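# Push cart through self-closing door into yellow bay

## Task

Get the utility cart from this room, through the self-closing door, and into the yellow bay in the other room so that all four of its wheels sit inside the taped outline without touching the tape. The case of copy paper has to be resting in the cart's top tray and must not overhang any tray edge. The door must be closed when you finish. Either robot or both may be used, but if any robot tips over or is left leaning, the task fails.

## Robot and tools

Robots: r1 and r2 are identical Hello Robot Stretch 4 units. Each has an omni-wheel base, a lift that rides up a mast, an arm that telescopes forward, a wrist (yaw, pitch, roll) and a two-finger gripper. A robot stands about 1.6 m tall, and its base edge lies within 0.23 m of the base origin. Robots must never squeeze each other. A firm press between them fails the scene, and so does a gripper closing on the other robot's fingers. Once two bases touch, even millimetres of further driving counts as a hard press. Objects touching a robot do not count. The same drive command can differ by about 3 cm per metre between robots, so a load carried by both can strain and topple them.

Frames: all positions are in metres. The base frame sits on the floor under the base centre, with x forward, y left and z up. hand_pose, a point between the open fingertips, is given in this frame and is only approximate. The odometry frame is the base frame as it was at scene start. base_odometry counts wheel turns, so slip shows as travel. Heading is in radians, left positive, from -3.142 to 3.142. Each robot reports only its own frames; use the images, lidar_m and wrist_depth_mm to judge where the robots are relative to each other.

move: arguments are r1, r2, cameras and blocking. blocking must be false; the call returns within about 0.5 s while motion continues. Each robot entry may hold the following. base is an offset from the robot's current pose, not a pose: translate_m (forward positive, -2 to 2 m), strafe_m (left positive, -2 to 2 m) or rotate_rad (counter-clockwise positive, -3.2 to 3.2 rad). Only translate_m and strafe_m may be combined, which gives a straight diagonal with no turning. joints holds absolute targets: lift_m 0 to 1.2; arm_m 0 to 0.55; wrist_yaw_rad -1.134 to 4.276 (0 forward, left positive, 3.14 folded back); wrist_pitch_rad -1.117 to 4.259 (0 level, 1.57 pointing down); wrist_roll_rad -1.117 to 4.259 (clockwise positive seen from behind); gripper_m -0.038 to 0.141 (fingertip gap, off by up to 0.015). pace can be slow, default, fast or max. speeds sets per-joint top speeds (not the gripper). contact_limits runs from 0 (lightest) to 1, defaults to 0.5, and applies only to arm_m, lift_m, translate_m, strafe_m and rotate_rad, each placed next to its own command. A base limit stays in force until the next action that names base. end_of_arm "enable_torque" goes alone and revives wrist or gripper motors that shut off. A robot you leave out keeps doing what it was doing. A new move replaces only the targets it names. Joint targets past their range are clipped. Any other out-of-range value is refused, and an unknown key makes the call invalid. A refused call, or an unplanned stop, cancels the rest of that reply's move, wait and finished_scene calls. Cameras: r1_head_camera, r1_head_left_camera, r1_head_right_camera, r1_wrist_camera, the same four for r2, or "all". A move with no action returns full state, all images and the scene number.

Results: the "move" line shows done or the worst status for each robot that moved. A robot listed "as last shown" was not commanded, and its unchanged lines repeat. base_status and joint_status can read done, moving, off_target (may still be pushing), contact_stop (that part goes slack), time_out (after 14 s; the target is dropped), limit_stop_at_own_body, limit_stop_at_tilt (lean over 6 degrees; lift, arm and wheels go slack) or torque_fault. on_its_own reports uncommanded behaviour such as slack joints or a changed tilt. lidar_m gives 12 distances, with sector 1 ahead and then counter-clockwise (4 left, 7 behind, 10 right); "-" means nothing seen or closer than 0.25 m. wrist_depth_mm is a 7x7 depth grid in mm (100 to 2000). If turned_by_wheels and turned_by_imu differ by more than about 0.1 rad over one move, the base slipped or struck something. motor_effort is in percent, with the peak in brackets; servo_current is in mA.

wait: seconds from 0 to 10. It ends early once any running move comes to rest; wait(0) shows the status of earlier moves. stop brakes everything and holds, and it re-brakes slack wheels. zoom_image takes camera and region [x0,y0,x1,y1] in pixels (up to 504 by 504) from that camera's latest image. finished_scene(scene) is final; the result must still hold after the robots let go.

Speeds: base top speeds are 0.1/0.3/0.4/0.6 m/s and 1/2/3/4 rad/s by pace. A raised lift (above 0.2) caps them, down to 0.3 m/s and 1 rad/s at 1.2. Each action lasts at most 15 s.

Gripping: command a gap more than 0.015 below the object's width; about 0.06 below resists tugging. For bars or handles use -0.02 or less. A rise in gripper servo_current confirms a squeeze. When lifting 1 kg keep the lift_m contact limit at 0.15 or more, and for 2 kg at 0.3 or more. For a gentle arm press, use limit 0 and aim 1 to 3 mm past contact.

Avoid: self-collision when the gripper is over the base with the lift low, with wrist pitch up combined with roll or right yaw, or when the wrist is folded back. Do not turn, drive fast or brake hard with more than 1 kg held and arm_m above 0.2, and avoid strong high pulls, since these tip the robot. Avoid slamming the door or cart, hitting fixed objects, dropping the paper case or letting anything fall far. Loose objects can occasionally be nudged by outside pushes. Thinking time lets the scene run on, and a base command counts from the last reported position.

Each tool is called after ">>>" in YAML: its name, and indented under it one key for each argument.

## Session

>>> move:
  blocking: false

Scene clock: 0.00 s.
r1.base_odometry: x=+0.000 y=+0.000 heading=+0.000
r1.turned_by_wheels: +0.000
r1.turned_by_imu: +0.000
r1.base_tilt: forward=-1.6 right=+1.3
r1.lidar_m: 0.96 1.73 2.02 2.40 3.92 1.60 0.85 0.77 0.78 0.89 0.77 0.78
r1.base_status: not commanded
r1.joint_positions: lift_m=+0.124 arm_m=+0.000 wrist_yaw_rad=+3.194 wrist_pitch_rad=+0.002 wrist_roll_rad=+0.000 gripper_m=+0.056
r1.joint_status: not commanded
r1.measured_speeds: all 0
r1.motor_effort: lift_m=+19 arm_m=-4 wheel_0=-2 wheel_1=+1 wheel_2=+0
r1.servo_current: wrist_yaw_rad=59 wrist_pitch_rad=46 wrist_roll_rad=46 gripper_m=39
r1.hand_pose: x=-0.1216 y=+0.0722 z=+0.3019 quat_wxyz=(-0.026, -0.001, +0.000, +1.000) (m; r1's base frame)
r1.wrist_depth_mm: - 135 - - - - - / - 123 135 - - - - / - 121 191 - - - - / 110 136 194 - - - - / 137 - - - 1618 - - / 226 - 190 1098 188 1160 1118 / 224 163 750 798 768 768 759
r2.base_odometry: x=+0.000 y=+0.000 heading=+0.000
r2.turned_by_wheels: +0.000
r2.turned_by_imu: +0.000
r2.base_tilt: forward=-0.6 right=+0.1
r2.lidar_m: 1.29 1.32 1.58 2.33 2.36 2.78 1.41 1.41 2.77 2.39 2.42 1.48
r2.base_status: not commanded
r2.joint_positions: lift_m=+0.200 arm_m=+0.000 wrist_yaw_rad=+3.211 wrist_pitch_rad=+0.001 wrist_roll_rad=+0.000 gripper_m=+0.056
r2.joint_status: not commanded
r2.measured_speeds: all 0
r2.motor_effort: lift_m=+18 arm_m=-4 wheel_0=-1 wheel_1=+1 wheel_2=+1
r2.servo_current: wrist_yaw_rad=46 wrist_pitch_rad=39 wrist_roll_rad=52 gripper_m=52
r2.hand_pose: x=-0.1229 y=+0.0671 z=+0.3779 quat_wxyz=(-0.035, -0.001, +0.000, +0.999) (m; r2's base frame)
r2.wrist_depth_mm: - - 137 - - - - / - - 137 - - - - / - 109 138 - - - - / - 140 175 - - - - / 214 - - - - - - / 213 1281 196 1255 190 1336 1182 / 208 243 866 - - 854 878
pictures: r1_head_camera, r1_head_left_camera, r1_head_right_camera, r1_wrist_camera, r2_head_camera, r2_head_left_camera, r2_head_right_camera, r2_wrist_camera
Images, in order (width x height): r1_head_camera 420x560, r1_head_left_camera 420x672, r1_head_right_camera 420x672, r1_wrist_camera 616x392, r2_head_camera 420x560, r2_head_left_camera 420x672, r2_head_right_camera 420x672, r2_wrist_camera 616x392.

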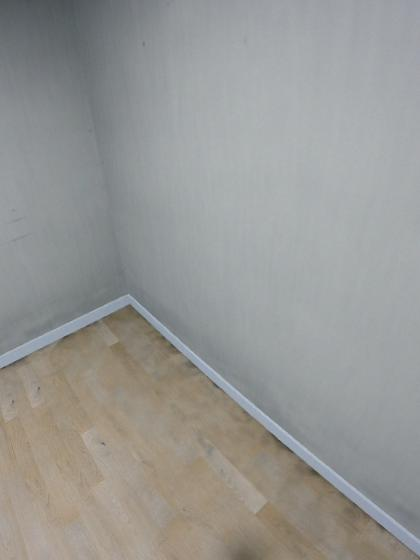

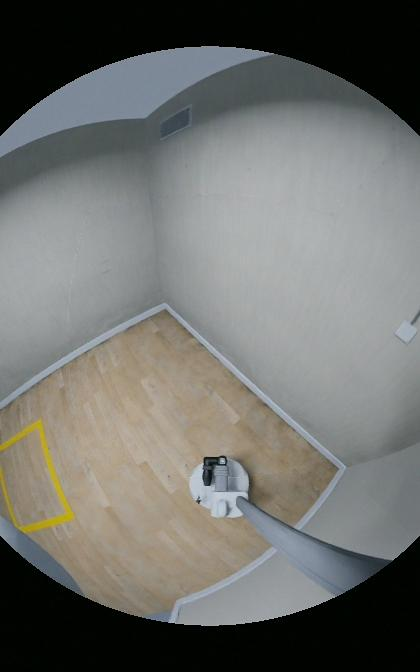

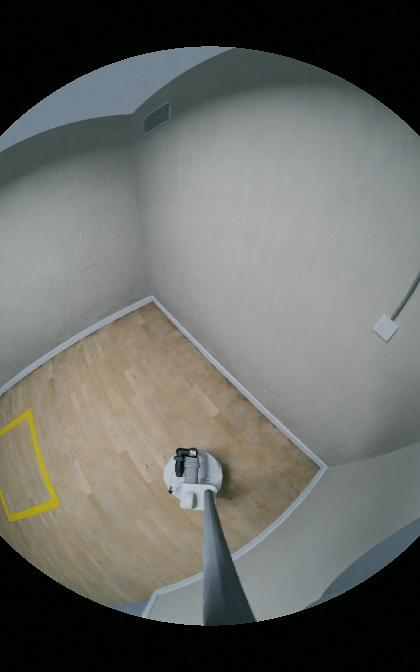

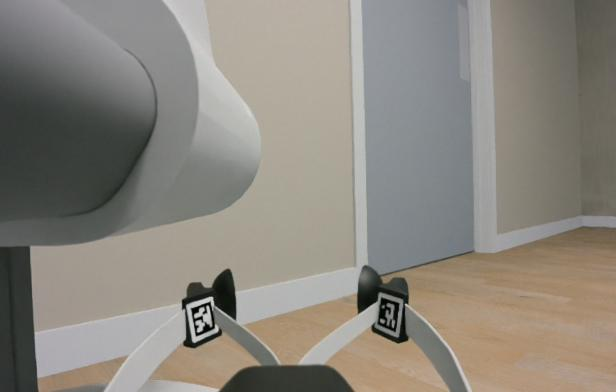

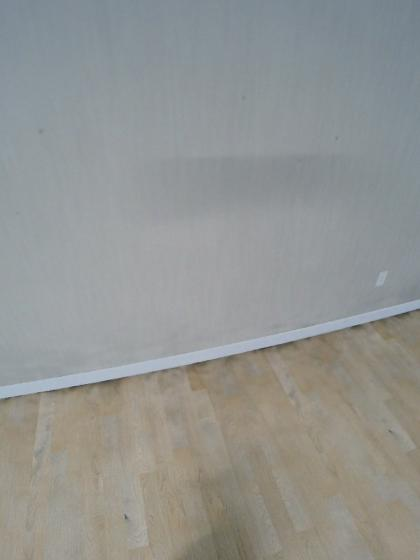

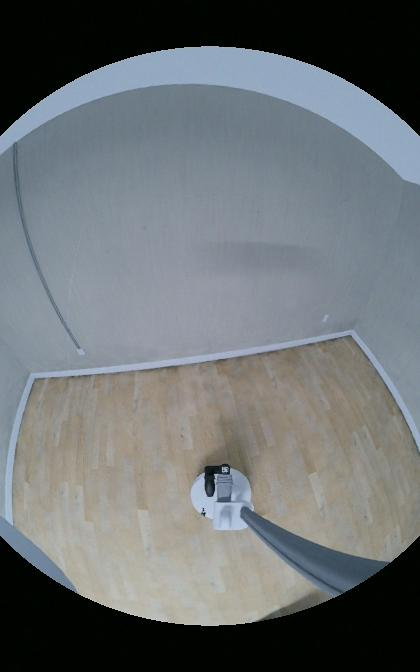

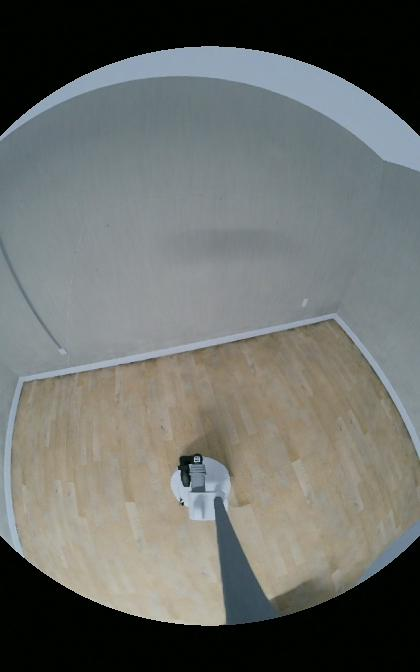

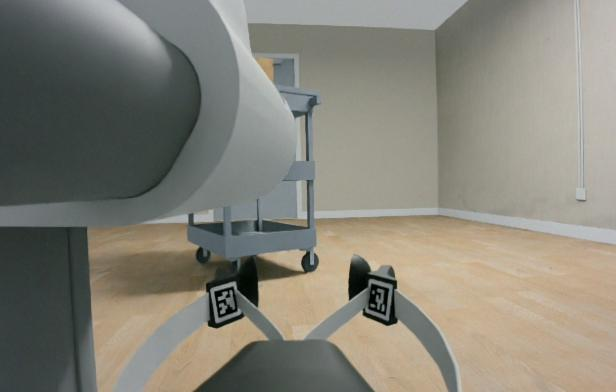

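>>> move:
  r1: {"base":{"rotate_rad":2.4}}
  r2: {"base":{"rotate_rad":3.14}}
  blocking: false

>>> wait:
  seconds: 4

>>> wait:
  seconds: 1
  cameras: ["r1_head_camera","r1_head_left_camera","r2_head_camera","r2_head_left_camera","r2_head_right_camera"]

Scene clock: 5.87 s.
move: r1 moving; r2 moving
r1.base_odometry: x=+0.000 y=+0.000 heading=+0.253
r1.turned_by_wheels: +0.253
r1.turned_by_imu: +0.253
r1.base_tilt: forward=-1.6 right=+1.3
r1.lidar_m: 1.15 2.01 2.11 2.98 2.65 1.07 0.80 0.74 0.81 0.80 0.72 0.82
r1.base_status: rotate_rad moving
r1.joint_positions: lift_m=+0.124 arm_m=+0.000 wrist_yaw_rad=+3.194 wrist_pitch_rad=+0.002 wrist_roll_rad=+0.000 gripper_m=+0.056
r1.joint_status: not commanded
r1.measured_speeds: translate_m=+0.000 strafe_m=+0.000 rotate_rad=+0.974 lift_m=+0.000 arm_m=+0.000 wrist_yaw_rad=+0.000 wrist_pitch_rad=+0.000 wrist_roll_rad=+0.000
r1.motor_effort: lift_m=+19(20) arm_m=-4(4) wheel_0=-7(9) wheel_1=-6(7) wheel_2=-6(7)
r1.servo_current: wrist_yaw_rad=46(59) wrist_pitch_rad=39(52) wrist_roll_rad=33(65) gripper_m=39(46)
r1.hand_pose: x=-0.1216 y=+0.0722 z=+0.3019 quat_wxyz=(-0.026, -0.001, +0.000, +1.000) (m; r1's base frame)
r1.wrist_depth_mm: - 135 - - - - 1808 / - 123 135 - - - 1808 / - 121 192 - - - 1756 / 111 136 195 - - - 1808 / 137 - - - - - 1756 / 226 - 190 976 188 1118 1138 / 224 152 759 798 778 750 759
r2.base_odometry: x=+0.000 y=+0.000 heading=+0.252
r2.turned_by_wheels: +0.252
r2.turned_by_imu: +0.245
r2.base_tilt: forward=-0.7 right=+0.0
r2.lidar_m: 1.29 1.38 1.94 2.33 2.46 3.37 1.44 3.35 2.49 2.40 1.84 1.36
r2.base_status: rotate_rad moving
r2.joint_positions: lift_m=+0.200 arm_m=+0.000 wrist_yaw_rad=+3.211 wrist_pitch_rad=+0.001 wrist_roll_rad=+0.000 gripper_m=+0.056
r2.joint_status: not commanded
r2.measured_speeds: translate_m=+0.002 strafe_m=+0.000 rotate_rad=+0.977 lift_m=+0.000 arm_m=+0.000 wrist_yaw_rad=+0.000 wrist_pitch_rad=+0.000 wrist_roll_rad=+0.000
r2.motor_effort: lift_m=+18(18) arm_m=-4(4) wheel_0=-4(9) wheel_1=-10(10) wheel_2=-10(11)
r2.servo_current: wrist_yaw_rad=52(52) wrist_pitch_rad=46(46) wrist_roll_rad=52(65) gripper_m=46(52)
r2.hand_pose: x=-0.1229 y=+0.0671 z=+0.3779 quat_wxyz=(-0.035, -0.001, +0.000, +0.999) (m; r2's base frame)
r2.wrist_depth_mm: - - 137 - - - - / - - 137 1756 - - - / - 109 138 286 - - - / - 140 176 - - - - / 214 - - - - - - / 213 1281 196 1308 190 1336 1182 / 208 242 878 - - 854 878
pictures: none

Scene clock: 7.87 s.
earlier move: r1 done; r2 moving
r1.base_odometry: x=+0.000 y=+0.000 heading=+2.400
r1.turned_by_wheels: +2.147
r1.turned_by_imu: +2.158
r1.base_tilt: forward=-1.6 right=+1.2
r1.lidar_m: 2.35 1.02 0.78 0.75 0.81 0.80 0.77 0.84 1.25 2.02 2.17 3.14
r1.base_status: done
r1.joint_positions: lift_m=+0.124 arm_m=+0.000 wrist_yaw_rad=+3.194 wrist_pitch_rad=+0.002 wrist_roll_rad=+0.000 gripper_m=+0.056
r1.joint_status: not commanded
r1.measured_speeds: all 0
r1.motor_effort: lift_m=+19(20) arm_m=-4(4) wheel_0=-2(10) wheel_1=-2(9) wheel_2=-1(8)
r1.servo_current: wrist_yaw_rad=52(65) wrist_pitch_rad=33(52) wrist_roll_rad=39(65) gripper_m=39(52)
r1.hand_pose: x=-0.1216 y=+0.0722 z=+0.3019 quat_wxyz=(-0.026, -0.001, +0.000, +1.000) (m; r1's base frame)
r1.wrist_depth_mm: - 135 - - - - - / - 123 135 - - - - / - 121 191 - - - - / 110 135 193 - - - - / 137 - - - - - - / 216 - 190 - 187 - - / 750 750 750 143 750 723 759
r2.base_odometry: x=+0.000 y=+0.000 heading=+3.135
r2.turned_by_wheels: +2.883
r2.turned_by_imu: +2.806
r2.base_tilt: forward=-0.7 right=+0.0
r2.lidar_m: 1.44 1.39 2.80 2.37 2.40 1.53 1.31 1.33 1.50 2.34 2.33 2.74
r2.base_status: rotate_rad moving
r2.joint_positions: lift_m=+0.200 arm_m=+0.000 wrist_yaw_rad=+3.211 wrist_pitch_rad=+0.001 wrist_roll_rad=+0.000 gripper_m=+0.056
r2.joint_status: not commanded
r2.measured_speeds: translate_m=-0.001 strafe_m=+0.000 rotate_rad=+0.163 lift_m=+0.000 arm_m=+0.000 wrist_yaw_rad=+0.000 wrist_pitch_rad=+0.000 wrist_roll_rad=+0.000
r2.motor_effort: lift_m=+18(18) arm_m=-4(4) wheel_0=-4(10) wheel_1=-3(10) wheel_2=-5(13)
r2.servo_current: wrist_yaw_rad=46(52) wrist_pitch_rad=46(46) wrist_roll_rad=46(65) gripper_m=52(52)
r2.hand_pose: x=-0.1228 y=+0.0671 z=+0.3779 quat_wxyz=(-0.035, -0.001, +0.000, +0.999) (m; r2's base frame)
r2.wrist_depth_mm: - - 137 - - - - / - 107 137 - - - - / - 110 139 236 - - - / - 140 165 - - - - / 215 - - - - - - / 213 1160 193 1160 190 1336 1205 / 211 245 891 - - 854 878
wait: 2.00 of 4 s (r1 has come to rest)
pictures: none

Scene clock: 8.23 s.
earlier move: r2 done
r1.base_odometry: x=+0.000 y=+0.000 heading=+2.400
r1.turned_by_wheels: +0.000
r1.turned_by_imu: +0.000
r1.base_tilt: forward=-1.5 right=+1.3
r1.lidar_m: 2.32 1.01 0.78 0.75 0.83 0.79 0.76 0.84 1.24 2.04 2.17 3.16
r1.base_status: done
r1.joint_positions: lift_m=+0.124 arm_m=+0.000 wrist_yaw_rad=+3.194 wrist_pitch_rad=+0.002 wrist_roll_rad=+0.000 gripper_m=+0.056
r1.joint_status: not commanded
r1.measured_speeds: all 0
r1.motor_effort: lift_m=+19(20) arm_m=-4(4) wheel_0=-2(10) wheel_1=-2(9) wheel_2=-1(8)
r1.servo_current: wrist_yaw_rad=39(65) wrist_pitch_rad=46(52) wrist_roll_rad=39(65) gripper_m=39(52)
r1.hand_pose: x=-0.1216 y=+0.0722 z=+0.3019 quat_wxyz=(-0.026, -0.001, +0.000, +1.000) (m; r1's base frame)
r1.wrist_depth_mm: - 135 - - - - - / - 123 135 - - - - / - 121 191 - - - - / 111 136 193 - - - - / 137 - - - - - - / 216 - 190 - 187 - - / 741 750 759 143 732 715 759
r2.base_odometry: x=+0.000 y=+0.000 heading=+3.139
r2.turned_by_wheels: +0.004
r2.turned_by_imu: +0.004
r2.base_tilt: forward=-0.7 right=+0.0
r2.lidar_m: 1.44 1.39 2.82 2.39 2.41 1.53 1.30 1.29 1.54 2.34 2.33 2.74
r2.base_status: done
r2.joint_positions: lift_m=+0.200 arm_m=+0.000 wrist_yaw_rad=+3.211 wrist_pitch_rad=+0.001 wrist_roll_rad=+0.000 gripper_m=+0.056
r2.joint_status: not commanded
r2.measured_speeds: all 0
r2.motor_effort: lift_m=+18(18) arm_m=-4(4) wheel_0=-3(10) wheel_1=-3(10) wheel_2=-5(13)
r2.servo_current: wrist_yaw_rad=52(52) wrist_pitch_rad=39(46) wrist_roll_rad=46(65) gripper_m=52(52)
r2.hand_pose: x=-0.1228 y=+0.0671 z=+0.3779 quat_wxyz=(-0.035, -0.001, +0.000, +0.999) (m; r2's base frame)
r2.wrist_depth_mm: - - 137 - - - - / - 107 137 - - - - / - 113 138 236 - - - / - 140 165 - - - - / 216 - - - - - - / 213 1205 193 1160 190 1336 1182 / 211 245 891 - - 854 866
wait: 0.37 of 1 s (r2 has come to rest)
pictures: r1_head_camera, r1_head_left_camera, r2_head_camera, r2_head_left_camera, r2_head_right_camera
Images, in order (width x height): r1_head_camera 420x560, r1_head_left_camera 420x672, r2_head_camera 420x560, r2_head_left_camera 420x672, r2_head_right_camera 420x672.

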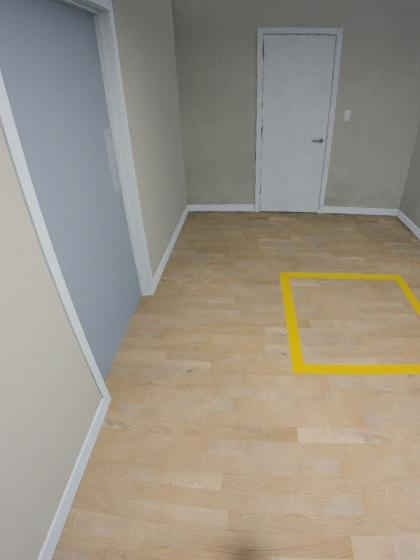

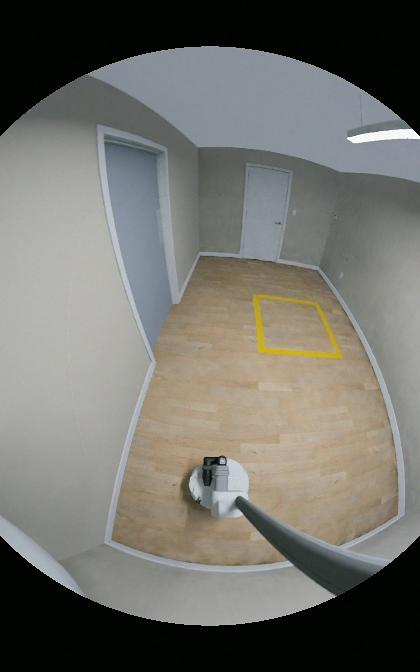

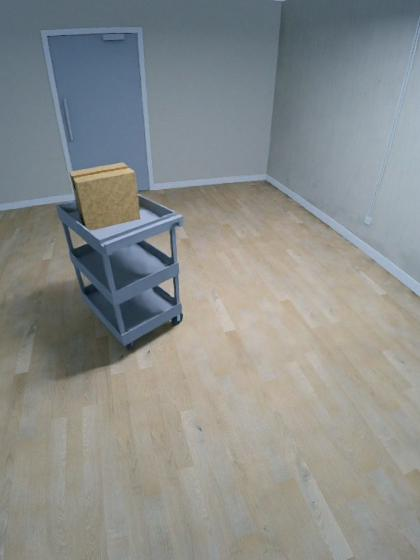

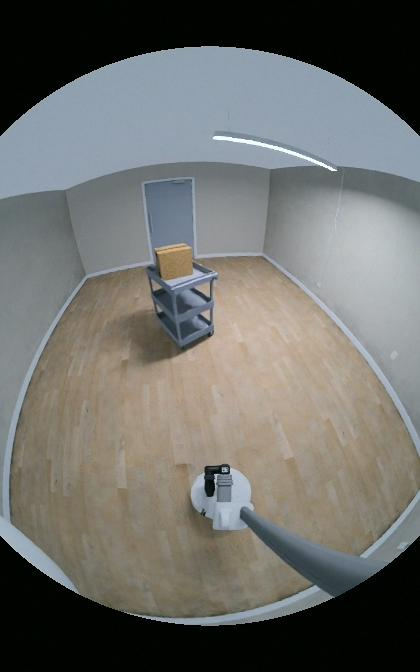

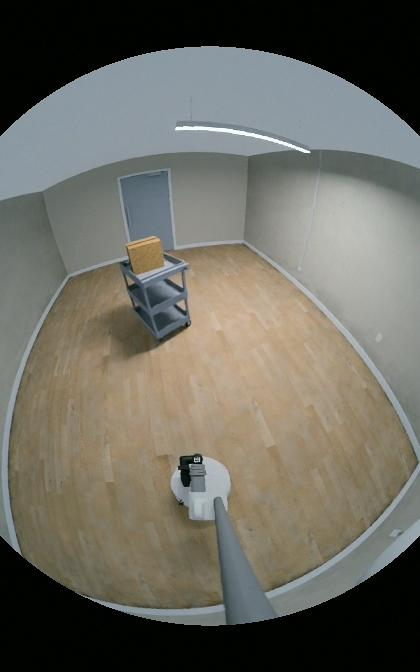

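>>> move:
  r1: {"base":{"translate_m":1.5},"joints":{"lift_m":0.3},"pace":"fast"}
  r2: {"base":{"translate_m":0.6,"strafe_m":-0.15},"joints":{"lift_m":0.688,"wrist_yaw_rad":0,"wrist_roll_rad":1.57,"gripper_m":0.1}}
  blocking: false

>>> wait:
  seconds: 3

>>> move:
  r2: {"base":{"rotate_rad":0.6}}
  blocking: false

>>> wait:
  seconds: 2
  cameras: ["r1_head_camera","r2_head_camera"]

Scene clock: 63.87 s.
move: r1 moving; r2 moving
r1.base_odometry: x=-0.037 y=+0.034 heading=+2.400
r1.turned_by_wheels: +0.000
r1.turned_by_imu: +0.000
r1.base_tilt: forward=-1.6 right=+1.3
r1.lidar_m: 2.33 1.01 0.78 0.74 0.80 0.84 0.82 0.90 1.34 2.02 2.15 3.13
r1.base_status: translate_m moving
r1.joint_positions: lift_m=+0.187 arm_m=+0.000 wrist_yaw_rad=+3.194 wrist_pitch_rad=+0.002 wrist_roll_rad=+0.000 gripper_m=+0.056
r1.joint_status: lift_m moving
r1.measured_speeds: translate_m=+0.195 strafe_m=+0.000 rotate_rad=+0.000 lift_m=+0.244 arm_m=+0.000 wrist_yaw_rad=+0.000 wrist_pitch_rad=+0.000 wrist_roll_rad=+0.000
r1.motor_effort: lift_m=+26(27) arm_m=-4(4) wheel_0=+7(10) wheel_1=+7(8) wheel_2=-11(12)
r1.servo_current: wrist_yaw_rad=78(78) wrist_pitch_rad=39(46) wrist_roll_rad=39(52) gripper_m=39(46)
r1.hand_pose: x=-0.1216 y=+0.0722 z=+0.3649 quat_wxyz=(-0.026, -0.001, +0.000, +1.000) (m; r1's base frame)
r1.wrist_depth_mm: - 133 133 - - - - / - 116 133 - - - - / - 114 140 - - - - / 107 135 187 - - - - / 208 - - - - - - / 213 - 190 - 189 - - / 213 866 809 143 842 798 866
r2.base_odometry: x=-0.031 y=+0.008 heading=+3.139
r2.turned_by_wheels: +0.000
r2.turned_by_imu: +0.001
r2.base_tilt: forward=-0.7 right=+0.1
r2.lidar_m: 1.39 1.34 2.78 2.40 2.44 1.58 1.33 1.33 1.57 2.33 2.33 2.74
r2.base_status: translate_m moving; strafe_m moving
r2.joint_positions: lift_m=+0.238 arm_m=+0.000 wrist_yaw_rad=+2.650 wrist_pitch_rad=+0.001 wrist_roll_rad=+0.588 gripper_m=+0.075
r2.joint_status: lift_m moving; wrist_yaw_rad moving; wrist_roll_rad moving; gripper_m moving
r2.measured_speeds: translate_m=+0.121 strafe_m=-0.030 rotate_rad=+0.001 lift_m=+0.146 arm_m=+0.000 wrist_yaw_rad=-1.733 wrist_pitch_rad=+0.000 wrist_roll_rad=+1.820
r2.motor_effort: lift_m=+23(24) arm_m=-4(4) wheel_0=+7(11) wheel_1=+6(7) wheel_2=-13(13)
r2.servo_current: wrist_yaw_rad=85(156) wrist_pitch_rad=39(46) wrist_roll_rad=46(91) gripper_m=85(91)
r2.hand_pose: x=-0.0421 y=+0.2131 z=+0.4157 quat_wxyz=(+0.233, +0.070, +0.281, +0.928) (m; r2's base frame)
r2.wrist_depth_mm: - - - - - - - / - - - - - - - / - - - - - - 1808 / - - - - - 1708 1182 / 258 - - - 1661 1138 878 / 247 - 190 1499 188 854 699 / - 127 - - 820 661 585
pictures: none

Scene clock: 66.87 s.
earlier move: r1 moving; r2 moving
r1.base_odometry: x=-0.886 y=+0.812 heading=+2.400
r1.turned_by_wheels: +0.000
r1.turned_by_imu: +0.000
r1.base_tilt: forward=-1.6 right=+1.2
r1.lidar_m: 2.07 1.00 0.75 0.65 0.70 1.05 1.96 2.13 2.17 2.11 2.27 2.79
r1.base_status: translate_m moving
r1.joint_positions: lift_m=+0.300 arm_m=+0.000 wrist_yaw_rad=+3.194 wrist_pitch_rad=+0.002 wrist_roll_rad=+0.000 gripper_m=+0.056
r1.joint_status: all done
r1.measured_speeds: translate_m=+0.399 strafe_m=+0.000 rotate_rad=+0.003 lift_m=+0.000 arm_m=+0.000 wrist_yaw_rad=+0.000 wrist_pitch_rad=+0.000 wrist_roll_rad=+0.000
r1.motor_effort: lift_m=+24(27) arm_m=-4(4) wheel_0=+5(11) wheel_1=+5(9) wheel_2=-6(13)
r1.servo_current: wrist_yaw_rad=39(78) wrist_pitch_rad=46(52) wrist_roll_rad=46(72) gripper_m=39(52)
r1.hand_pose: x=-0.1216 y=+0.0722 z=+0.4772 quat_wxyz=(-0.026, -0.001, +0.000, +1.000) (m; r1's base frame)
r1.wrist_depth_mm: - 133 133 - - - - / - 111 133 - - - - / - 113 137 - - - - / - 135 189 - - - - / 206 - - - - - - / 221 1863 194 1756 187 1661 - / 218 1118 1118 153 1160 1138 -
r2.base_odometry: x=-0.600 y=+0.151 heading=+3.139
r2.turned_by_wheels: +0.000
r2.turned_by_imu: +0.001
r2.base_tilt: forward=-0.6 right=+0.1
r2.lidar_m: 1.05 0.91 3.12 2.66 2.70 2.16 1.84 1.84 2.16 2.05 2.06 2.40
r2.base_status: translate_m moving; strafe_m moving
r2.joint_positions: lift_m=+0.688 arm_m=+0.000 wrist_yaw_rad=+0.003 wrist_pitch_rad=+0.001 wrist_roll_rad=+1.568 gripper_m=+0.100
r2.joint_status: all done
r2.measured_speeds: all 0
r2.motor_effort: lift_m=+21(26) arm_m=-4(4) wheel_0=+4(12) wheel_1=+2(7) wheel_2=-3(13)
r2.servo_current: wrist_yaw_rad=52(156) wrist_pitch_rad=39(46) wrist_roll_rad=52(104) gripper_m=46(91)
r2.hand_pose: x=+0.4596 y=-0.0866 z=+0.8656 quat_wxyz=(+0.708, +0.706, +0.001, +0.001) (m; r2's base frame)
r2.wrist_depth_mm: - - - - - 1756 1160 / - - - - - 1708 1182 / - - - - - 1708 1205 / - - - - - 1756 1182 / - - - - - 1808 1205 / - - 193 - 193 1537 1205 / - - - - - 1397 -
wait: 3.00 s; no rest
pictures: none

Scene clock: 67.37 s.
earlier move: r1 moving; r2 done
move: r2 moving
r1.base_odometry: x=-1.024 y=+0.938 heading=+2.400
r1.turned_by_wheels: +0.000
r1.turned_by_imu: +0.000
r1.base_tilt: forward=-1.6 right=+1.3
r1.lidar_m: 2.03 0.94 0.74 0.70 0.70 1.02 2.15 2.33 2.20 2.13 2.28 2.60
r1.base_status: translate_m moving
r1.joint_positions: lift_m=+0.300 arm_m=+0.000 wrist_yaw_rad=+3.194 wrist_pitch_rad=+0.002 wrist_roll_rad=+0.000 gripper_m=+0.056
r1.joint_status: not commanded
r1.measured_speeds: translate_m=+0.306 strafe_m=+0.000 rotate_rad=-0.004 lift_m=+0.000 arm_m=+0.000 wrist_yaw_rad=+0.000 wrist_pitch_rad=+0.000 wrist_roll_rad=+0.000
r1.motor_effort: lift_m=+24(24) arm_m=-4(4) wheel_0=+2(6) wheel_1=+1(6) wheel_2=+0(7)
r1.servo_current: wrist_yaw_rad=46(72) wrist_pitch_rad=46(52) wrist_roll_rad=59(59) gripper_m=39(46)
r1.hand_pose: x=-0.1216 y=+0.0722 z=+0.4772 quat_wxyz=(-0.026, -0.001, +0.000, +1.000) (m; r1's base frame)
r1.wrist_depth_mm: - 134 134 - - - - / - 115 134 - - - - / - 116 153 - - - - / 109 135 191 - - - - / 210 - - - - - - / 225 1808 193 1756 187 1618 - / 223 1098 1098 154 1138 1138 1060
r2.base_odometry: x=-0.600 y=+0.151 heading=-2.892
r2.turned_by_wheels: +0.252
r2.turned_by_imu: +0.245
r2.base_tilt: forward=-0.7 right=+0.0
r2.lidar_m: 0.93 0.90 2.82 2.67 2.64 1.96 1.87 1.94 2.12 2.02 2.13 2.89
r2.base_status: rotate_rad moving
r2.joint_positions: lift_m=+0.688 arm_m=+0.000 wrist_yaw_rad=+0.003 wrist_pitch_rad=+0.001 wrist_roll_rad=+1.568 gripper_m=+0.100
r2.joint_status: not commanded
r2.measured_speeds: translate_m=+0.000 strafe_m=+0.001 rotate_rad=+0.970 lift_m=+0.000 arm_m=+0.000 wrist_yaw_rad=+0.000 wrist_pitch_rad=+0.000 wrist_roll_rad=+0.000
r2.motor_effort: lift_m=+21(21) arm_m=-4(4) wheel_0=-7(9) wheel_1=-10(10) wheel_2=-11(11)
r2.servo_current: wrist_yaw_rad=52(52) wrist_pitch_rad=39(46) wrist_roll_rad=59(59) gripper_m=52(59)
r2.hand_pose: x=+0.4595 y=-0.0867 z=+0.8656 quat_wxyz=(+0.708, +0.706, +0.001, +0.001) (m; r2's base frame)
r2.wrist_depth_mm: - - - - - 1661 1160 / - - - - - 1708 1182 / - - - - - 1708 1205 / - - - - - 1808 1205 / - - - - - 1661 1205 / - - 193 809 193 831 - / - - - - - - -
pictures: none

Scene clock: 68.27 s.
earlier move: r1 moving; r2 done
r1.base_odometry: x=-1.106 y=+1.013 heading=+2.400
r1.turned_by_wheels: +0.000
r1.turned_by_imu: +0.000
r1.base_tilt: forward=-1.6 right=+1.3
r1.lidar_m: 1.98 0.89 0.71 0.72 0.75 1.01 2.25 2.47 2.20 2.15 2.27 2.46
r1.base_status: translate_m moving
r1.joint_positions: lift_m=+0.300 arm_m=+0.000 wrist_yaw_rad=+3.194 wrist_pitch_rad=+0.002 wrist_roll_rad=+0.000 gripper_m=+0.056
r1.joint_status: not commanded
r1.measured_speeds: all 0
r1.motor_effort: lift_m=+24(24) arm_m=-4(4) wheel_0=+2(6) wheel_1=-2(6) wheel_2=+1(7)
r1.servo_current: wrist_yaw_rad=52(72) wrist_pitch_rad=39(52) wrist_roll_rad=59(65) gripper_m=39(46)
r1.hand_pose: x=-0.1216 y=+0.0722 z=+0.4772 quat_wxyz=(-0.026, -0.001, +0.000, +1.000) (m; r1's base frame)
r1.wrist_depth_mm: - 135 - - - - - / - 124 146 - - - - / - 121 191 - - - - / 110 135 206 - - - - / 216 - - - - - - / 1464 1808 193 1808 187 1537 - / 1098 1138 1118 153 1182 1118 -
r2.base_odometry: x=-0.600 y=+0.151 heading=-2.545
r2.turned_by_wheels: +0.347
r2.turned_by_imu: +0.338
r2.base_tilt: forward=-0.7 right=+0.1
r2.lidar_m: 0.92 3.01 2.68 2.70 2.06 1.86 1.87 2.28 2.05 2.06 2.51 0.98
r2.base_status: done
r2.joint_positions: lift_m=+0.688 arm_m=+0.000 wrist_yaw_rad=+0.003 wrist_pitch_rad=+0.001 wrist_roll_rad=+1.568 gripper_m=+0.100
r2.joint_status: not commanded
r2.measured_speeds: all 0
r2.motor_effort: lift_m=+21(21) arm_m=-4(4) wheel_0=-4(9) wheel_1=-3(10) wheel_2=-4(11)
r2.servo_current: wrist_yaw_rad=46(52) wrist_pitch_rad=33(46) wrist_roll_rad=46(59) gripper_m=52(59)
r2.hand_pose: x=+0.4595 y=-0.0867 z=+0.8656 quat_wxyz=(+0.708, +0.706, +0.001, +0.001) (m; r2's base frame)
r2.wrist_depth_mm: - - - - - 1708 1160 / - - - - - 991 1138 / - - - 976 - 778 - / - - - 976 - 759 - / - - - 1008 - 750 - / - - 193 - 194 1537 1229 / - - - - - 1921 1205
wait: 0.90 of 2 s (r2 has come to rest)
pictures: r1_head_camera, r2_head_camera
Images, in order (width x height): r1_head_camera 420x560, r2_head_camera 420x560.

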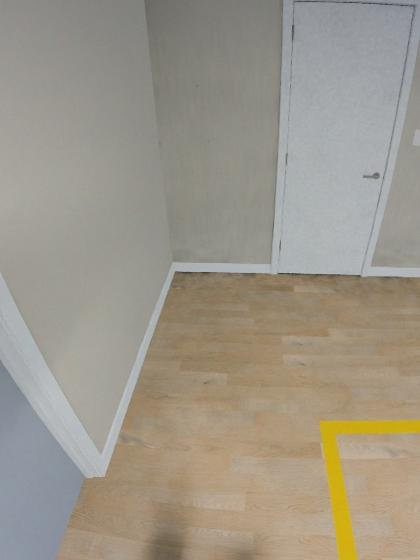

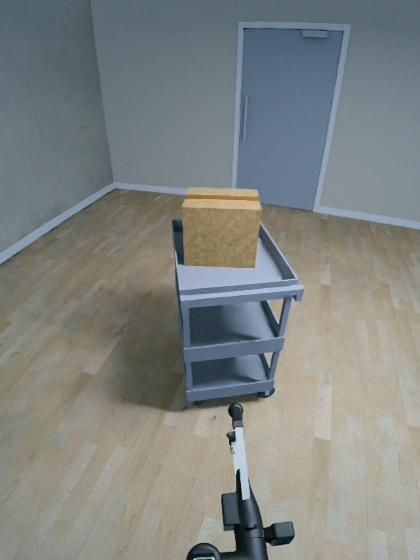

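>>> move:
  r1: {"base":{"translate_m":0.28}}
  r2: {"base":{"translate_m":0.5},"contact_limits":{"translate_m":0.3},"pace":"default"}
  blocking: false

>>> wait:
  seconds: 2.5

>>> move:
  r1: {"base":{"rotate_rad":1.51}}
  blocking: false

>>> wait:
  seconds: 2.5
  cameras: ["r1_head_camera","r2_head_camera"]

>>> wait:
  seconds: 2
  cameras: ["r1_head_camera","r2_head_camera","r2_wrist_camera"]

Scene clock: 79.00 s.
earlier move: r1 done
move: r1 moving; r2 moving
r1.base_odometry: x=-1.129 y=+1.034 heading=+2.400
r1.turned_by_wheels: +0.000
r1.turned_by_imu: +0.000
r1.base_tilt: forward=-1.6 right=+1.3
r1.lidar_m: 1.98 0.87 0.74 0.70 0.76 1.02 2.30 2.47 2.21 2.16 2.29 2.44
r1.base_status: translate_m moving
r1.joint_positions: lift_m=+0.300 arm_m=+0.000 wrist_yaw_rad=+3.194 wrist_pitch_rad=+0.002 wrist_roll_rad=+0.000 gripper_m=+0.056
r1.joint_status: not commanded
r1.measured_speeds: translate_m=+0.122 strafe_m=+0.000 rotate_rad=-0.001 lift_m=+0.000 arm_m=+0.000 wrist_yaw_rad=+0.000 wrist_pitch_rad=+0.000 wrist_roll_rad=+0.000
r1.motor_effort: lift_m=+24(24) arm_m=-4(4) wheel_0=+7(9) wheel_1=+5(8) wheel_2=-8(8)
r1.servo_current: wrist_yaw_rad=46(65) wrist_pitch_rad=39(52) wrist_roll_rad=46(59) gripper_m=39(46)
r1.hand_pose: x=-0.1216 y=+0.0722 z=+0.4772 quat_wxyz=(-0.026, -0.001, +0.000, +1.000) (m; r1's base frame)
r1.wrist_depth_mm: - 135 - - - - - / - 122 145 - - - - / - 120 190 - - - - / 110 135 204 - - - - / 216 - - - - - - / 1464 1756 193 1756 188 1537 - / 1098 1118 1118 153 1160 1118 -
r2.base_odometry: x=-0.626 y=+0.134 heading=-2.545
r2.turned_by_wheels: +0.000
r2.turned_by_imu: +0.000
r2.base_tilt: forward=-0.6 right=+0.1
r2.lidar_m: 0.89 3.01 2.68 2.68 2.10 1.87 1.90 2.30 2.05 2.07 2.53 0.95
r2.base_status: translate_m moving
r2.joint_positions: lift_m=+0.688 arm_m=+0.000 wrist_yaw_rad=+0.003 wrist_pitch_rad=+0.001 wrist_roll_rad=+1.568 gripper_m=+0.100
r2.joint_status: not commanded
r2.measured_speeds: translate_m=+0.123 strafe_m=+0.001 rotate_rad=-0.002 lift_m=+0.000 arm_m=+0.000 wrist_yaw_rad=+0.000 wrist_pitch_rad=+0.000 wrist_roll_rad=+0.000
r2.motor_effort: lift_m=+21(21) arm_m=-4(4) wheel_0=+4(10) wheel_1=+7(8) wheel_2=-13(13)
r2.servo_current: wrist_yaw_rad=39(59) wrist_pitch_rad=46(46) wrist_roll_rad=46(52) gripper_m=46(59)
r2.contact_limits: translate_m 0.3
r2.hand_pose: x=+0.4595 y=-0.0867 z=+0.8656 quat_wxyz=(+0.708, +0.706, +0.001, +0.001) (m; r2's base frame)
r2.wrist_depth_mm: - - - - - 1618 1182 / - - - - - 768 1078 / - - - 931 - 741 - / - - - 960 - 732 - / - - - 960 - 732 - / - - 193 - 193 1499 1229 / - - - - - 1921 1205
pictures: none

Scene clock: 80.90 s.
earlier move: r1 done; r2 moving
r1.base_odometry: x=-1.313 y=+1.202 heading=+2.400
r1.turned_by_wheels: +0.000
r1.turned_by_imu: +0.000
r1.base_tilt: forward=-1.6 right=+1.3
r1.lidar_m: 1.92 0.86 0.70 0.69 0.75 0.96 2.53 2.76 2.22 2.17 2.30 2.20
r1.base_status: done
r1.joint_positions: lift_m=+0.300 arm_m=+0.000 wrist_yaw_rad=+3.194 wrist_pitch_rad=+0.002 wrist_roll_rad=+0.000 gripper_m=+0.056
r1.joint_status: not commanded
r1.measured_speeds: all 0
r1.motor_effort: lift_m=+24(24) arm_m=-4(4) wheel_0=+2(9) wheel_1=+1(8) wheel_2=-1(10)
r1.servo_current: wrist_yaw_rad=46(65) wrist_pitch_rad=46(52) wrist_roll_rad=52(72) gripper_m=46(46)
r1.hand_pose: x=-0.1216 y=+0.0722 z=+0.4772 quat_wxyz=(-0.026, -0.001, +0.000, +1.000) (m; r1's base frame)
r1.wrist_depth_mm: - 135 - - - - - / - 123 146 - - - - / - 121 192 - - - - / 110 136 206 - - - - / 216 - - - - - - / 1499 1756 193 1756 188 1576 - / 1118 1138 1098 153 1160 1078 976
r2.base_odometry: x=-0.991 y=-0.114 heading=-2.545
r2.turned_by_wheels: +0.000
r2.turned_by_imu: +0.001
r2.base_tilt: forward=-0.7 right=+0.1
r2.lidar_m: 0.44 2.84 2.53 2.54 2.57 2.31 2.32 2.46 2.20 2.22 2.69 0.47
r2.base_status: translate_m moving
r2.joint_positions: lift_m=+0.688 arm_m=+0.000 wrist_yaw_rad=+0.003 wrist_pitch_rad=+0.001 wrist_roll_rad=+1.568 gripper_m=+0.100
r2.joint_status: not commanded
r2.measured_speeds: translate_m=+0.119 strafe_m=-0.001 rotate_rad=-0.006 lift_m=+0.000 arm_m=+0.000 wrist_yaw_rad=+0.000 wrist_pitch_rad=+0.000 wrist_roll_rad=+0.000
r2.motor_effort: lift_m=+21(21) arm_m=-4(4) wheel_0=+2(12) wheel_1=+2(9) wheel_2=-5(14)
r2.servo_current: wrist_yaw_rad=39(59) wrist_pitch_rad=33(46) wrist_roll_rad=52(59) gripper_m=52(59)
r2.contact_limits: translate_m 0.3
r2.hand_pose: x=+0.4595 y=-0.0867 z=+0.8657 quat_wxyz=(+0.708, +0.706, +0.001, +0.001) (m; r2's base frame)
r2.wrist_depth_mm: - - - 304 307 1708 - / - - - 303 301 842 - / - - 508 297 300 - - / - - 517 294 297 878 - / - - 530 234 291 878 - / - - 195 231 193 - - / - - - - - 1863 1078
wait: 1.90 of 2.5 s (r1 has come to rest)
pictures: none

Scene clock: 81.40 s.
earlier move: r2 moving
move: r1 moving
r1.base_odometry: x=-1.312 y=+1.202 heading=+2.652
r1.turned_by_wheels: +0.252
r1.turned_by_imu: +0.253
r1.base_tilt: forward=-1.6 right=+1.3
r1.lidar_m: 1.17 0.68 0.68 0.70 0.87 1.44 2.56 2.44 2.16 2.19 2.38 2.16
r1.base_status: rotate_rad moving
r1.joint_positions: lift_m=+0.300 arm_m=+0.000 wrist_yaw_rad=+3.194 wrist_pitch_rad=+0.002 wrist_roll_rad=+0.000 gripper_m=+0.056
r1.joint_status: not commanded
r1.measured_speeds: translate_m=+0.000 strafe_m=+0.000 rotate_rad=+0.970 lift_m=+0.000 arm_m=+0.000 wrist_yaw_rad=+0.000 wrist_pitch_rad=+0.000 wrist_roll_rad=+0.000
r1.motor_effort: lift_m=+24(24) arm_m=-4(4) wheel_0=-7(9) wheel_1=-5(9) wheel_2=-5(7)
r1.servo_current: wrist_yaw_rad=39(59) wrist_pitch_rad=46(46) wrist_roll_rad=39(59) gripper_m=33(46)
r1.hand_pose: x=-0.1216 y=+0.0722 z=+0.4772 quat_wxyz=(-0.026, -0.001, +0.000, +1.000) (m; r1's base frame)
r1.wrist_depth_mm: - 135 - - - - - / - 123 147 - - - - / - 121 191 - - - - / 111 136 207 - - - - / 216 - - - - - - / 1499 1808 194 1756 187 1708 1499 / 1098 1118 1118 153 1160 1118 1160
r2.base_odometry: x=-1.013 y=-0.129 heading=-2.545
r2.turned_by_wheels: +0.000
r2.turned_by_imu: +0.000
r2.base_tilt: forward=-0.7 right=+0.1
r2.lidar_m: 0.43 2.83 2.47 2.53 2.61 2.33 2.35 2.45 2.22 2.21 2.70 0.46
r2.base_status: translate_m moving
r2.joint_positions: lift_m=+0.688 arm_m=+0.000 wrist_yaw_rad=+0.003 wrist_pitch_rad=+0.001 wrist_roll_rad=+1.568 gripper_m=+0.100
r2.joint_status: not commanded
r2.measured_speeds: all 0
r2.motor_effort: lift_m=+21(21) arm_m=-4(4) wheel_0=+2(6) wheel_1=+2(4) wheel_2=-5(5)
r2.servo_current: wrist_yaw_rad=39(52) wrist_pitch_rad=39(46) wrist_roll_rad=59(59) gripper_m=52(52)
r2.contact_limits: translate_m 0.3
r2.hand_pose: x=+0.4595 y=-0.0867 z=+0.8657 quat_wxyz=(+0.708, +0.706, +0.001, +0.001) (m; r2's base frame)
r2.wrist_depth_mm: - - - 276 278 1708 - / - - - 273 273 866 - / - - 484 211 271 878 - / - - 492 208 268 854 - / - - 504 206 265 866 - / - - 195 203 193 - - / - - - - 258 1756 1118
pictures: none

Scene clock: 81.67 s.
earlier move: r1 moving; r2 done
r1.base_odometry: x=-1.312 y=+1.202 heading=+2.992
r1.turned_by_wheels: +0.340
r1.turned_by_imu: +0.341
r1.base_tilt: forward=-1.6 right=+1.2
r1.lidar_m: 0.81 0.68 0.68 0.75 1.04 2.53 2.77 2.20 2.17 2.38 2.16 1.66
r1.base_status: rotate_rad moving
r1.joint_positions: lift_m=+0.300 arm_m=+0.000 wrist_yaw_rad=+3.194 wrist_pitch_rad=+0.002 wrist_roll_rad=+0.000 gripper_m=+0.056
r1.joint_status: not commanded
r1.measured_speeds: translate_m=+0.000 strafe_m=+0.000 rotate_rad=+1.511 lift_m=+0.000 arm_m=+0.000 wrist_yaw_rad=+0.000 wrist_pitch_rad=+0.000 wrist_roll_rad=+0.000
r1.motor_effort: lift_m=+24(24) arm_m=-4(4) wheel_0=-8(9) wheel_1=-7(9) wheel_2=-7(8)
r1.servo_current: wrist_yaw_rad=46(59) wrist_pitch_rad=46(52) wrist_roll_rad=52(59) gripper_m=46(46)
r1.hand_pose: x=-0.1216 y=+0.0722 z=+0.4772 quat_wxyz=(-0.026, -0.001, +0.000, +1.000) (m; r1's base frame)
r1.wrist_depth_mm: - 135 - - - - - / - 124 146 - - - - / - 121 191 - - - - / 111 135 206 - - - - / 216 - - - - - - / 1464 1808 193 1708 187 1661 1576 / 226 1118 1118 153 1160 1138 1138
r2.base_odometry: x=-1.013 y=-0.129 heading=-2.545
r2.turned_by_wheels: +0.000
r2.turned_by_imu: +0.000
r2.base_tilt: forward=-0.6 right=+0.1
r2.lidar_m: 0.40 2.80 2.52 2.53 2.61 2.32 2.34 2.48 2.22 2.23 2.71 0.47
r2.base_status: done
r2.joint_positions: lift_m=+0.688 arm_m=+0.000 wrist_yaw_rad=+0.003 wrist_pitch_rad=+0.001 wrist_roll_rad=+1.568 gripper_m=+0.100
r2.joint_status: not commanded
r2.measured_speeds: all 0
r2.motor_effort: lift_m=+21(21) arm_m=-4(4) wheel_0=+2(6) wheel_1=+3(4) wheel_2=-4(5)
r2.servo_current: wrist_yaw_rad=39(59) wrist_pitch_rad=39(46) wrist_roll_rad=59(59) gripper_m=52(52)
r2.contact_limits: translate_m 0.3
r2.hand_pose: x=+0.4595 y=-0.0867 z=+0.8657 quat_wxyz=(+0.708, +0.706, +0.001, +0.001) (m; r2's base frame)
r2.wrist_depth_mm: - - - 277 277 1708 - / - - - 272 273 854 - / - - 480 211 271 878 - / - - 496 208 268 878 - / - - 500 206 265 854 - / - - 195 203 193 - - / - - - - 259 1756 1138
wait: 0.27 of 2.5 s (r2 has come to rest)
pictures: r1_head_camera, r2_head_camera
Images, in order (width x height): r1_head_camera 420x560, r2_head_camera 420x560.

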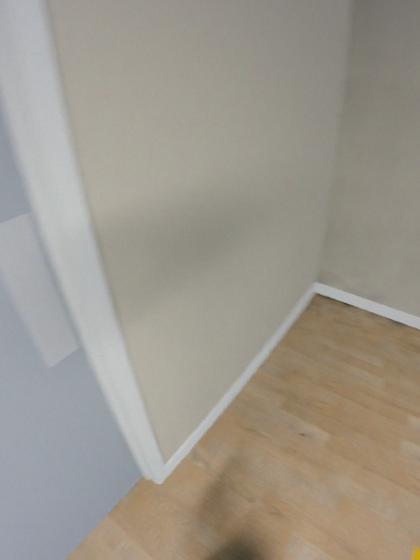

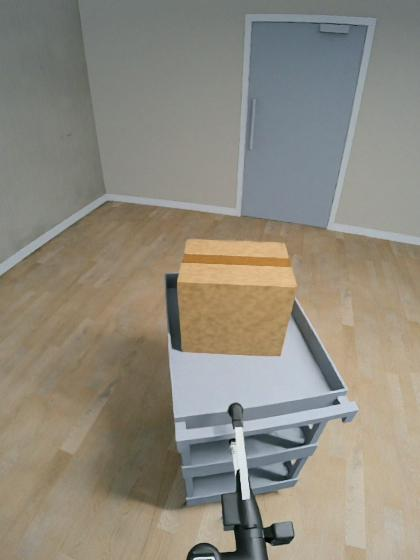

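Scene clock: 82.93 s.
earlier move: r1 done
r1.base_odometry: x=-1.313 y=+1.202 heading=-2.374
r1.turned_by_wheels: +0.917
r1.turned_by_imu: +0.923
r1.base_tilt: forward=-1.6 right=+1.2
r1.lidar_m: 0.69 0.73 0.93 2.52 2.66 2.23 2.15 2.28 2.26 2.20 0.88 0.69
r1.base_status: done
r1.joint_positions: lift_m=+0.300 arm_m=+0.000 wrist_yaw_rad=+3.194 wrist_pitch_rad=+0.002 wrist_roll_rad=+0.000 gripper_m=+0.056
r1.joint_status: not commanded
r1.measured_speeds: all 0
r1.motor_effort: lift_m=+23(24) arm_m=-4(4) wheel_0=-4(9) wheel_1=-3(9) wheel_2=-1(8)
r1.servo_current: wrist_yaw_rad=52(65) wrist_pitch_rad=46(52) wrist_roll_rad=39(65) gripper_m=46(46)
r1.hand_pose: x=-0.1216 y=+0.0722 z=+0.4772 quat_wxyz=(-0.026, -0.001, +0.000, +1.000) (m; r1's base frame)
r1.wrist_depth_mm: - 135 - - - - - / - 123 147 - - - - / - 121 191 - - - - / 110 135 207 - - - - / 216 - - - - - - / 1499 1808 193 1756 187 1661 1618 / 1118 1098 1118 153 1182 1138 1182
r2.base_odometry: x=-1.013 y=-0.129 heading=-2.545
r2.turned_by_wheels: +0.000
r2.turned_by_imu: +0.000
r2.base_tilt: forward=-0.7 right=+0.1
r2.lidar_m: 0.41 2.81 2.49 2.55 2.61 2.32 2.32 2.45 2.20 2.22 2.73 0.48
r2.base_status: done
r2.joint_positions: lift_m=+0.688 arm_m=+0.000 wrist_yaw_rad=+0.003 wrist_pitch_rad=+0.001 wrist_roll_rad=+1.568 gripper_m=+0.100
r2.joint_status: not commanded
r2.measured_speeds: all 0
r2.motor_effort: lift_m=+21(21) arm_m=-4(4) wheel_0=+2(6) wheel_1=+2(4) wheel_2=-4(5)
r2.servo_current: wrist_yaw_rad=52(59) wrist_pitch_rad=39(46) wrist_roll_rad=46(59) gripper_m=52(52)
r2.contact_limits: translate_m 0.3
r2.hand_pose: x=+0.4595 y=-0.0867 z=+0.8657 quat_wxyz=(+0.708, +0.706, +0.001, +0.001) (m; r2's base frame)
r2.wrist_depth_mm: - - - 276 277 1708 - / - - - 273 273 854 - / - - 480 211 270 866 - / - - 492 208 267 854 - / - - 496 206 264 854 - / - - 195 203 194 - - / - - - - 258 1808 1138
wait: 1.27 of 2 s (r1 has come to rest)
pictures: r1_head_camera, r2_head_camera, r2_wrist_camera
Images, in order (width x height): r1_head_camera 420x560, r2_head_camera 420x560, r2_wrist_camera 616x392.

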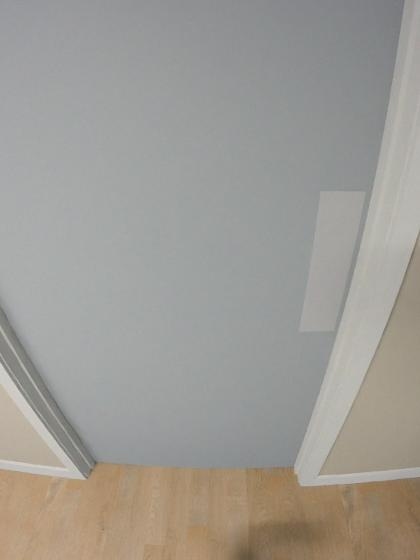

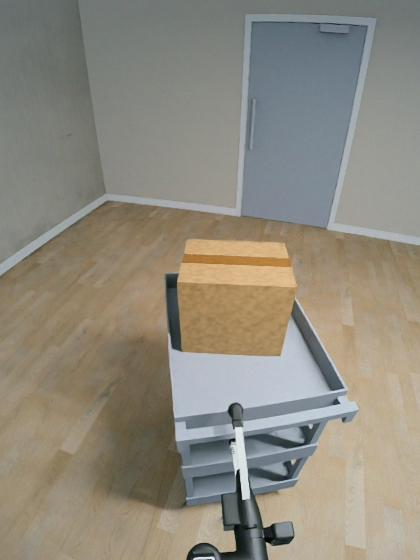

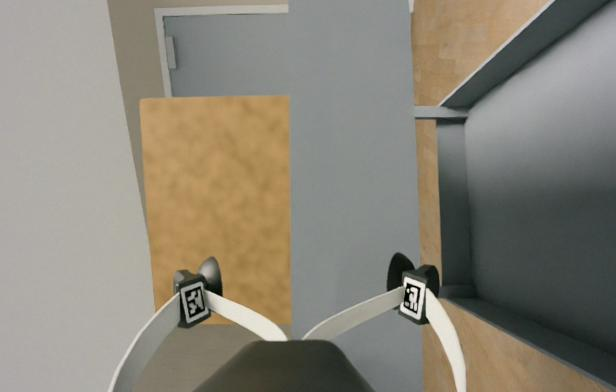

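>>> move:
  r2: {"base":{"translate_m":0.1},"contact_limits":{"translate_m":0.2},"pace":"slow"}
  r1: {"base":{"translate_m":0.35},"contact_limits":{"translate_m":0.2},"pace":"slow"}
  blocking: false

>>> wait:
  seconds: 2.5
  cameras: ["r1_head_camera","r2_wrist_camera","r2_head_camera"]

Scene clock: 91.73 s.
move: r1 moving; r2 moving
r1.base_odometry: x=-1.321 y=+1.194 heading=-2.373
r1.turned_by_wheels: +0.000
r1.turned_by_imu: +0.000
r1.base_tilt: forward=-1.6 right=+1.2
r1.lidar_m: 0.66 0.73 0.88 2.53 2.66 2.25 2.15 2.30 2.25 2.15 0.85 0.67
r1.base_status: translate_m moving
r1.joint_positions: lift_m=+0.300 arm_m=+0.000 wrist_yaw_rad=+3.194 wrist_pitch_rad=+0.002 wrist_roll_rad=+0.000 gripper_m=+0.056
r1.joint_status: not commanded
r1.measured_speeds: translate_m=+0.048 strafe_m=+0.000 rotate_rad=+0.001 lift_m=+0.000 arm_m=+0.000 wrist_yaw_rad=+0.000 wrist_pitch_rad=+0.000 wrist_roll_rad=+0.000
r1.motor_effort: lift_m=+24(24) arm_m=-4(4) wheel_0=+8(8) wheel_1=+3(4) wheel_2=-6(6)
r1.servo_current: wrist_yaw_rad=39(72) wrist_pitch_rad=46(52) wrist_roll_rad=52(59) gripper_m=39(52)
r1.contact_limits: translate_m 0.2
r1.hand_pose: x=-0.1216 y=+0.0722 z=+0.4772 quat_wxyz=(-0.026, -0.001, +0.000, +1.000) (m; r1's base frame)
r1.wrist_depth_mm: - 135 - - - - - / - 123 146 - - - - / - 121 191 - - - - / 110 136 206 - - - - / 216 - - - - - - / 1464 1756 194 1808 187 1708 1618 / 1118 1118 1118 153 1160 1138 1182
r2.base_odometry: x=-1.023 y=-0.136 heading=-2.545
r2.turned_by_wheels: +0.000
r2.turned_by_imu: +0.001
r2.base_tilt: forward=-0.7 right=+0.1
r2.lidar_m: 0.41 2.81 2.49 2.50 2.61 2.34 2.36 2.46 2.19 2.22 2.74 0.47
r2.base_status: translate_m moving
r2.joint_positions: lift_m=+0.688 arm_m=+0.000 wrist_yaw_rad=+0.003 wrist_pitch_rad=+0.001 wrist_roll_rad=+1.568 gripper_m=+0.100
r2.joint_status: not commanded
r2.measured_speeds: translate_m=+0.048 strafe_m=+0.000 rotate_rad=+0.000 lift_m=+0.000 arm_m=+0.000 wrist_yaw_rad=+0.000 wrist_pitch_rad=+0.000 wrist_roll_rad=+0.000
r2.motor_effort: lift_m=+21(21) arm_m=-4(4) wheel_0=+4(8) wheel_1=+7(7) wheel_2=-9(11)
r2.servo_current: wrist_yaw_rad=46(52) wrist_pitch_rad=33(52) wrist_roll_rad=52(59) gripper_m=52(59)
r2.contact_limits: translate_m 0.2
r2.hand_pose: x=+0.4595 y=-0.0867 z=+0.8657 quat_wxyz=(+0.708, +0.706, +0.001, +0.001) (m; r2's base frame)
r2.wrist_depth_mm: - - - 266 266 1708 - / - - - 203 263 854 - / - - 473 200 259 866 - / - - 480 198 256 866 - / - - 492 196 253 798 - / - - 195 192 193 - - / - - - - 250 1756 1118
pictures: none

Scene clock: 93.50 s.
earlier move: r1 moving; r2 done
r1.base_odometry: x=-1.440 y=+1.079 heading=-2.373
r1.turned_by_wheels: +0.000
r1.turned_by_imu: +0.000
r1.base_tilt: forward=-1.6 right=+1.3
r1.lidar_m: 0.52 0.55 0.77 1.86 2.66 2.42 2.31 2.47 2.27 1.78 0.66 0.54
r1.base_status: translate_m moving
r1.joint_positions: lift_m=+0.300 arm_m=+0.000 wrist_yaw_rad=+3.194 wrist_pitch_rad=+0.002 wrist_roll_rad=+0.000 gripper_m=+0.056
r1.joint_status: not commanded
r1.measured_speeds: translate_m=+0.100 strafe_m=+0.000 rotate_rad=+0.002 lift_m=+0.000 arm_m=+0.000 wrist_yaw_rad=+0.000 wrist_pitch_rad=+0.000 wrist_roll_rad=+0.000
r1.motor_effort: lift_m=+23(24) arm_m=-4(4) wheel_0=+5(8) wheel_1=+4(7) wheel_2=-4(8)
r1.servo_current: wrist_yaw_rad=33(72) wrist_pitch_rad=39(52) wrist_roll_rad=46(65) gripper_m=39(52)
r1.contact_limits: translate_m 0.2
r1.hand_pose: x=-0.1216 y=+0.0722 z=+0.4772 quat_wxyz=(-0.026, -0.001, +0.000, +1.000) (m; r1's base frame)
r1.wrist_depth_mm: - 135 - - - - - / - 123 146 - - - - / - 121 191 - - - - / 110 136 206 - - - - / 216 - - - - - - / 1537 1808 193 1756 187 1708 1576 / 1118 1138 1118 153 1160 1118 1182
r2.base_odometry: x=-1.096 y=-0.185 heading=-2.545
r2.turned_by_wheels: +0.000
r2.turned_by_imu: +0.000
r2.base_tilt: forward=-0.7 right=+0.0
r2.lidar_m: 0.37 2.76 2.47 2.49 2.70 2.42 2.42 2.51 2.25 2.26 2.77 0.44
r2.base_status: done
r2.joint_positions: lift_m=+0.688 arm_m=+0.000 wrist_yaw_rad=-0.003 wrist_pitch_rad=+0.001 wrist_roll_rad=+1.569 gripper_m=+0.100
r2.joint_status: not commanded
r2.measured_speeds: all 0
r2.motor_effort: lift_m=+21(21) arm_m=+4(4) wheel_0=+5(13) wheel_1=+4(9) wheel_2=-8(20)
r2.servo_current: wrist_yaw_rad=52(65) wrist_pitch_rad=46(52) wrist_roll_rad=46(59) gripper_m=46(59)
r2.contact_limits: translate_m 0.2
r2.hand_pose: x=+0.4590 y=-0.0882 z=+0.8657 quat_wxyz=(+0.708, +0.706, -0.001, -0.001) (m; r2's base frame)
r2.wrist_depth_mm: - - - 191 253 1708 - / - - - 250 251 788 - / - - 455 189 249 854 - / - - 469 188 247 842 - / - - 477 186 245 - - / - - 195 184 195 - - / - - - - 242 1618 517
wait: 1.77 of 2.5 s (r2 has come to rest)
pictures: r1_head_camera, r2_head_camera, r2_wrist_camera
Images, in order (width x height): r1_head_camera 420x560, r2_head_camera 420x560, r2_wrist_camera 616x392.

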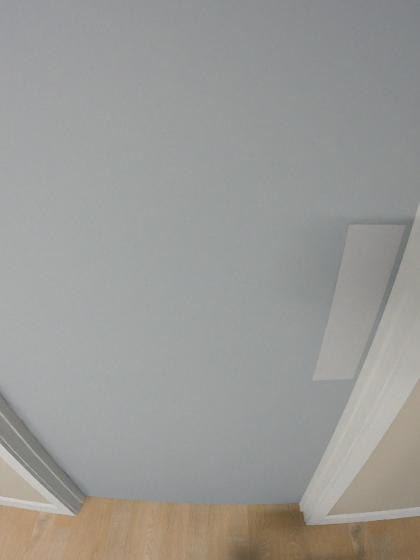

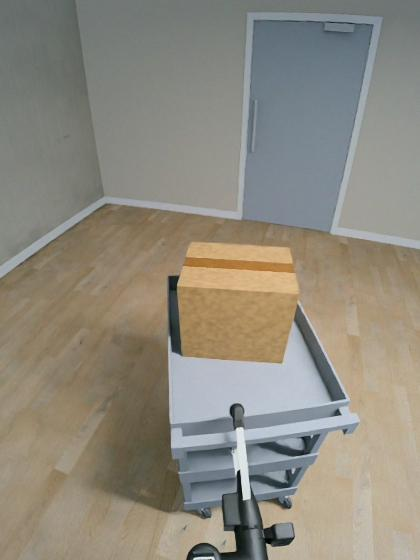

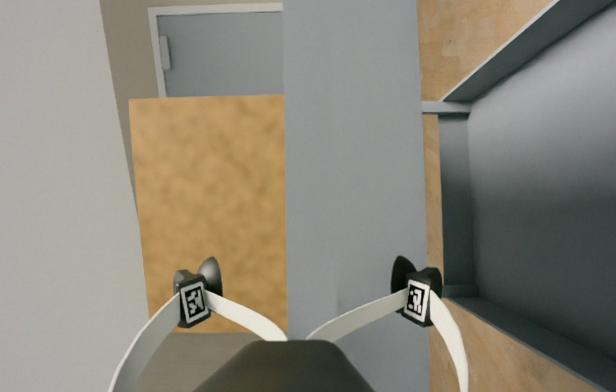

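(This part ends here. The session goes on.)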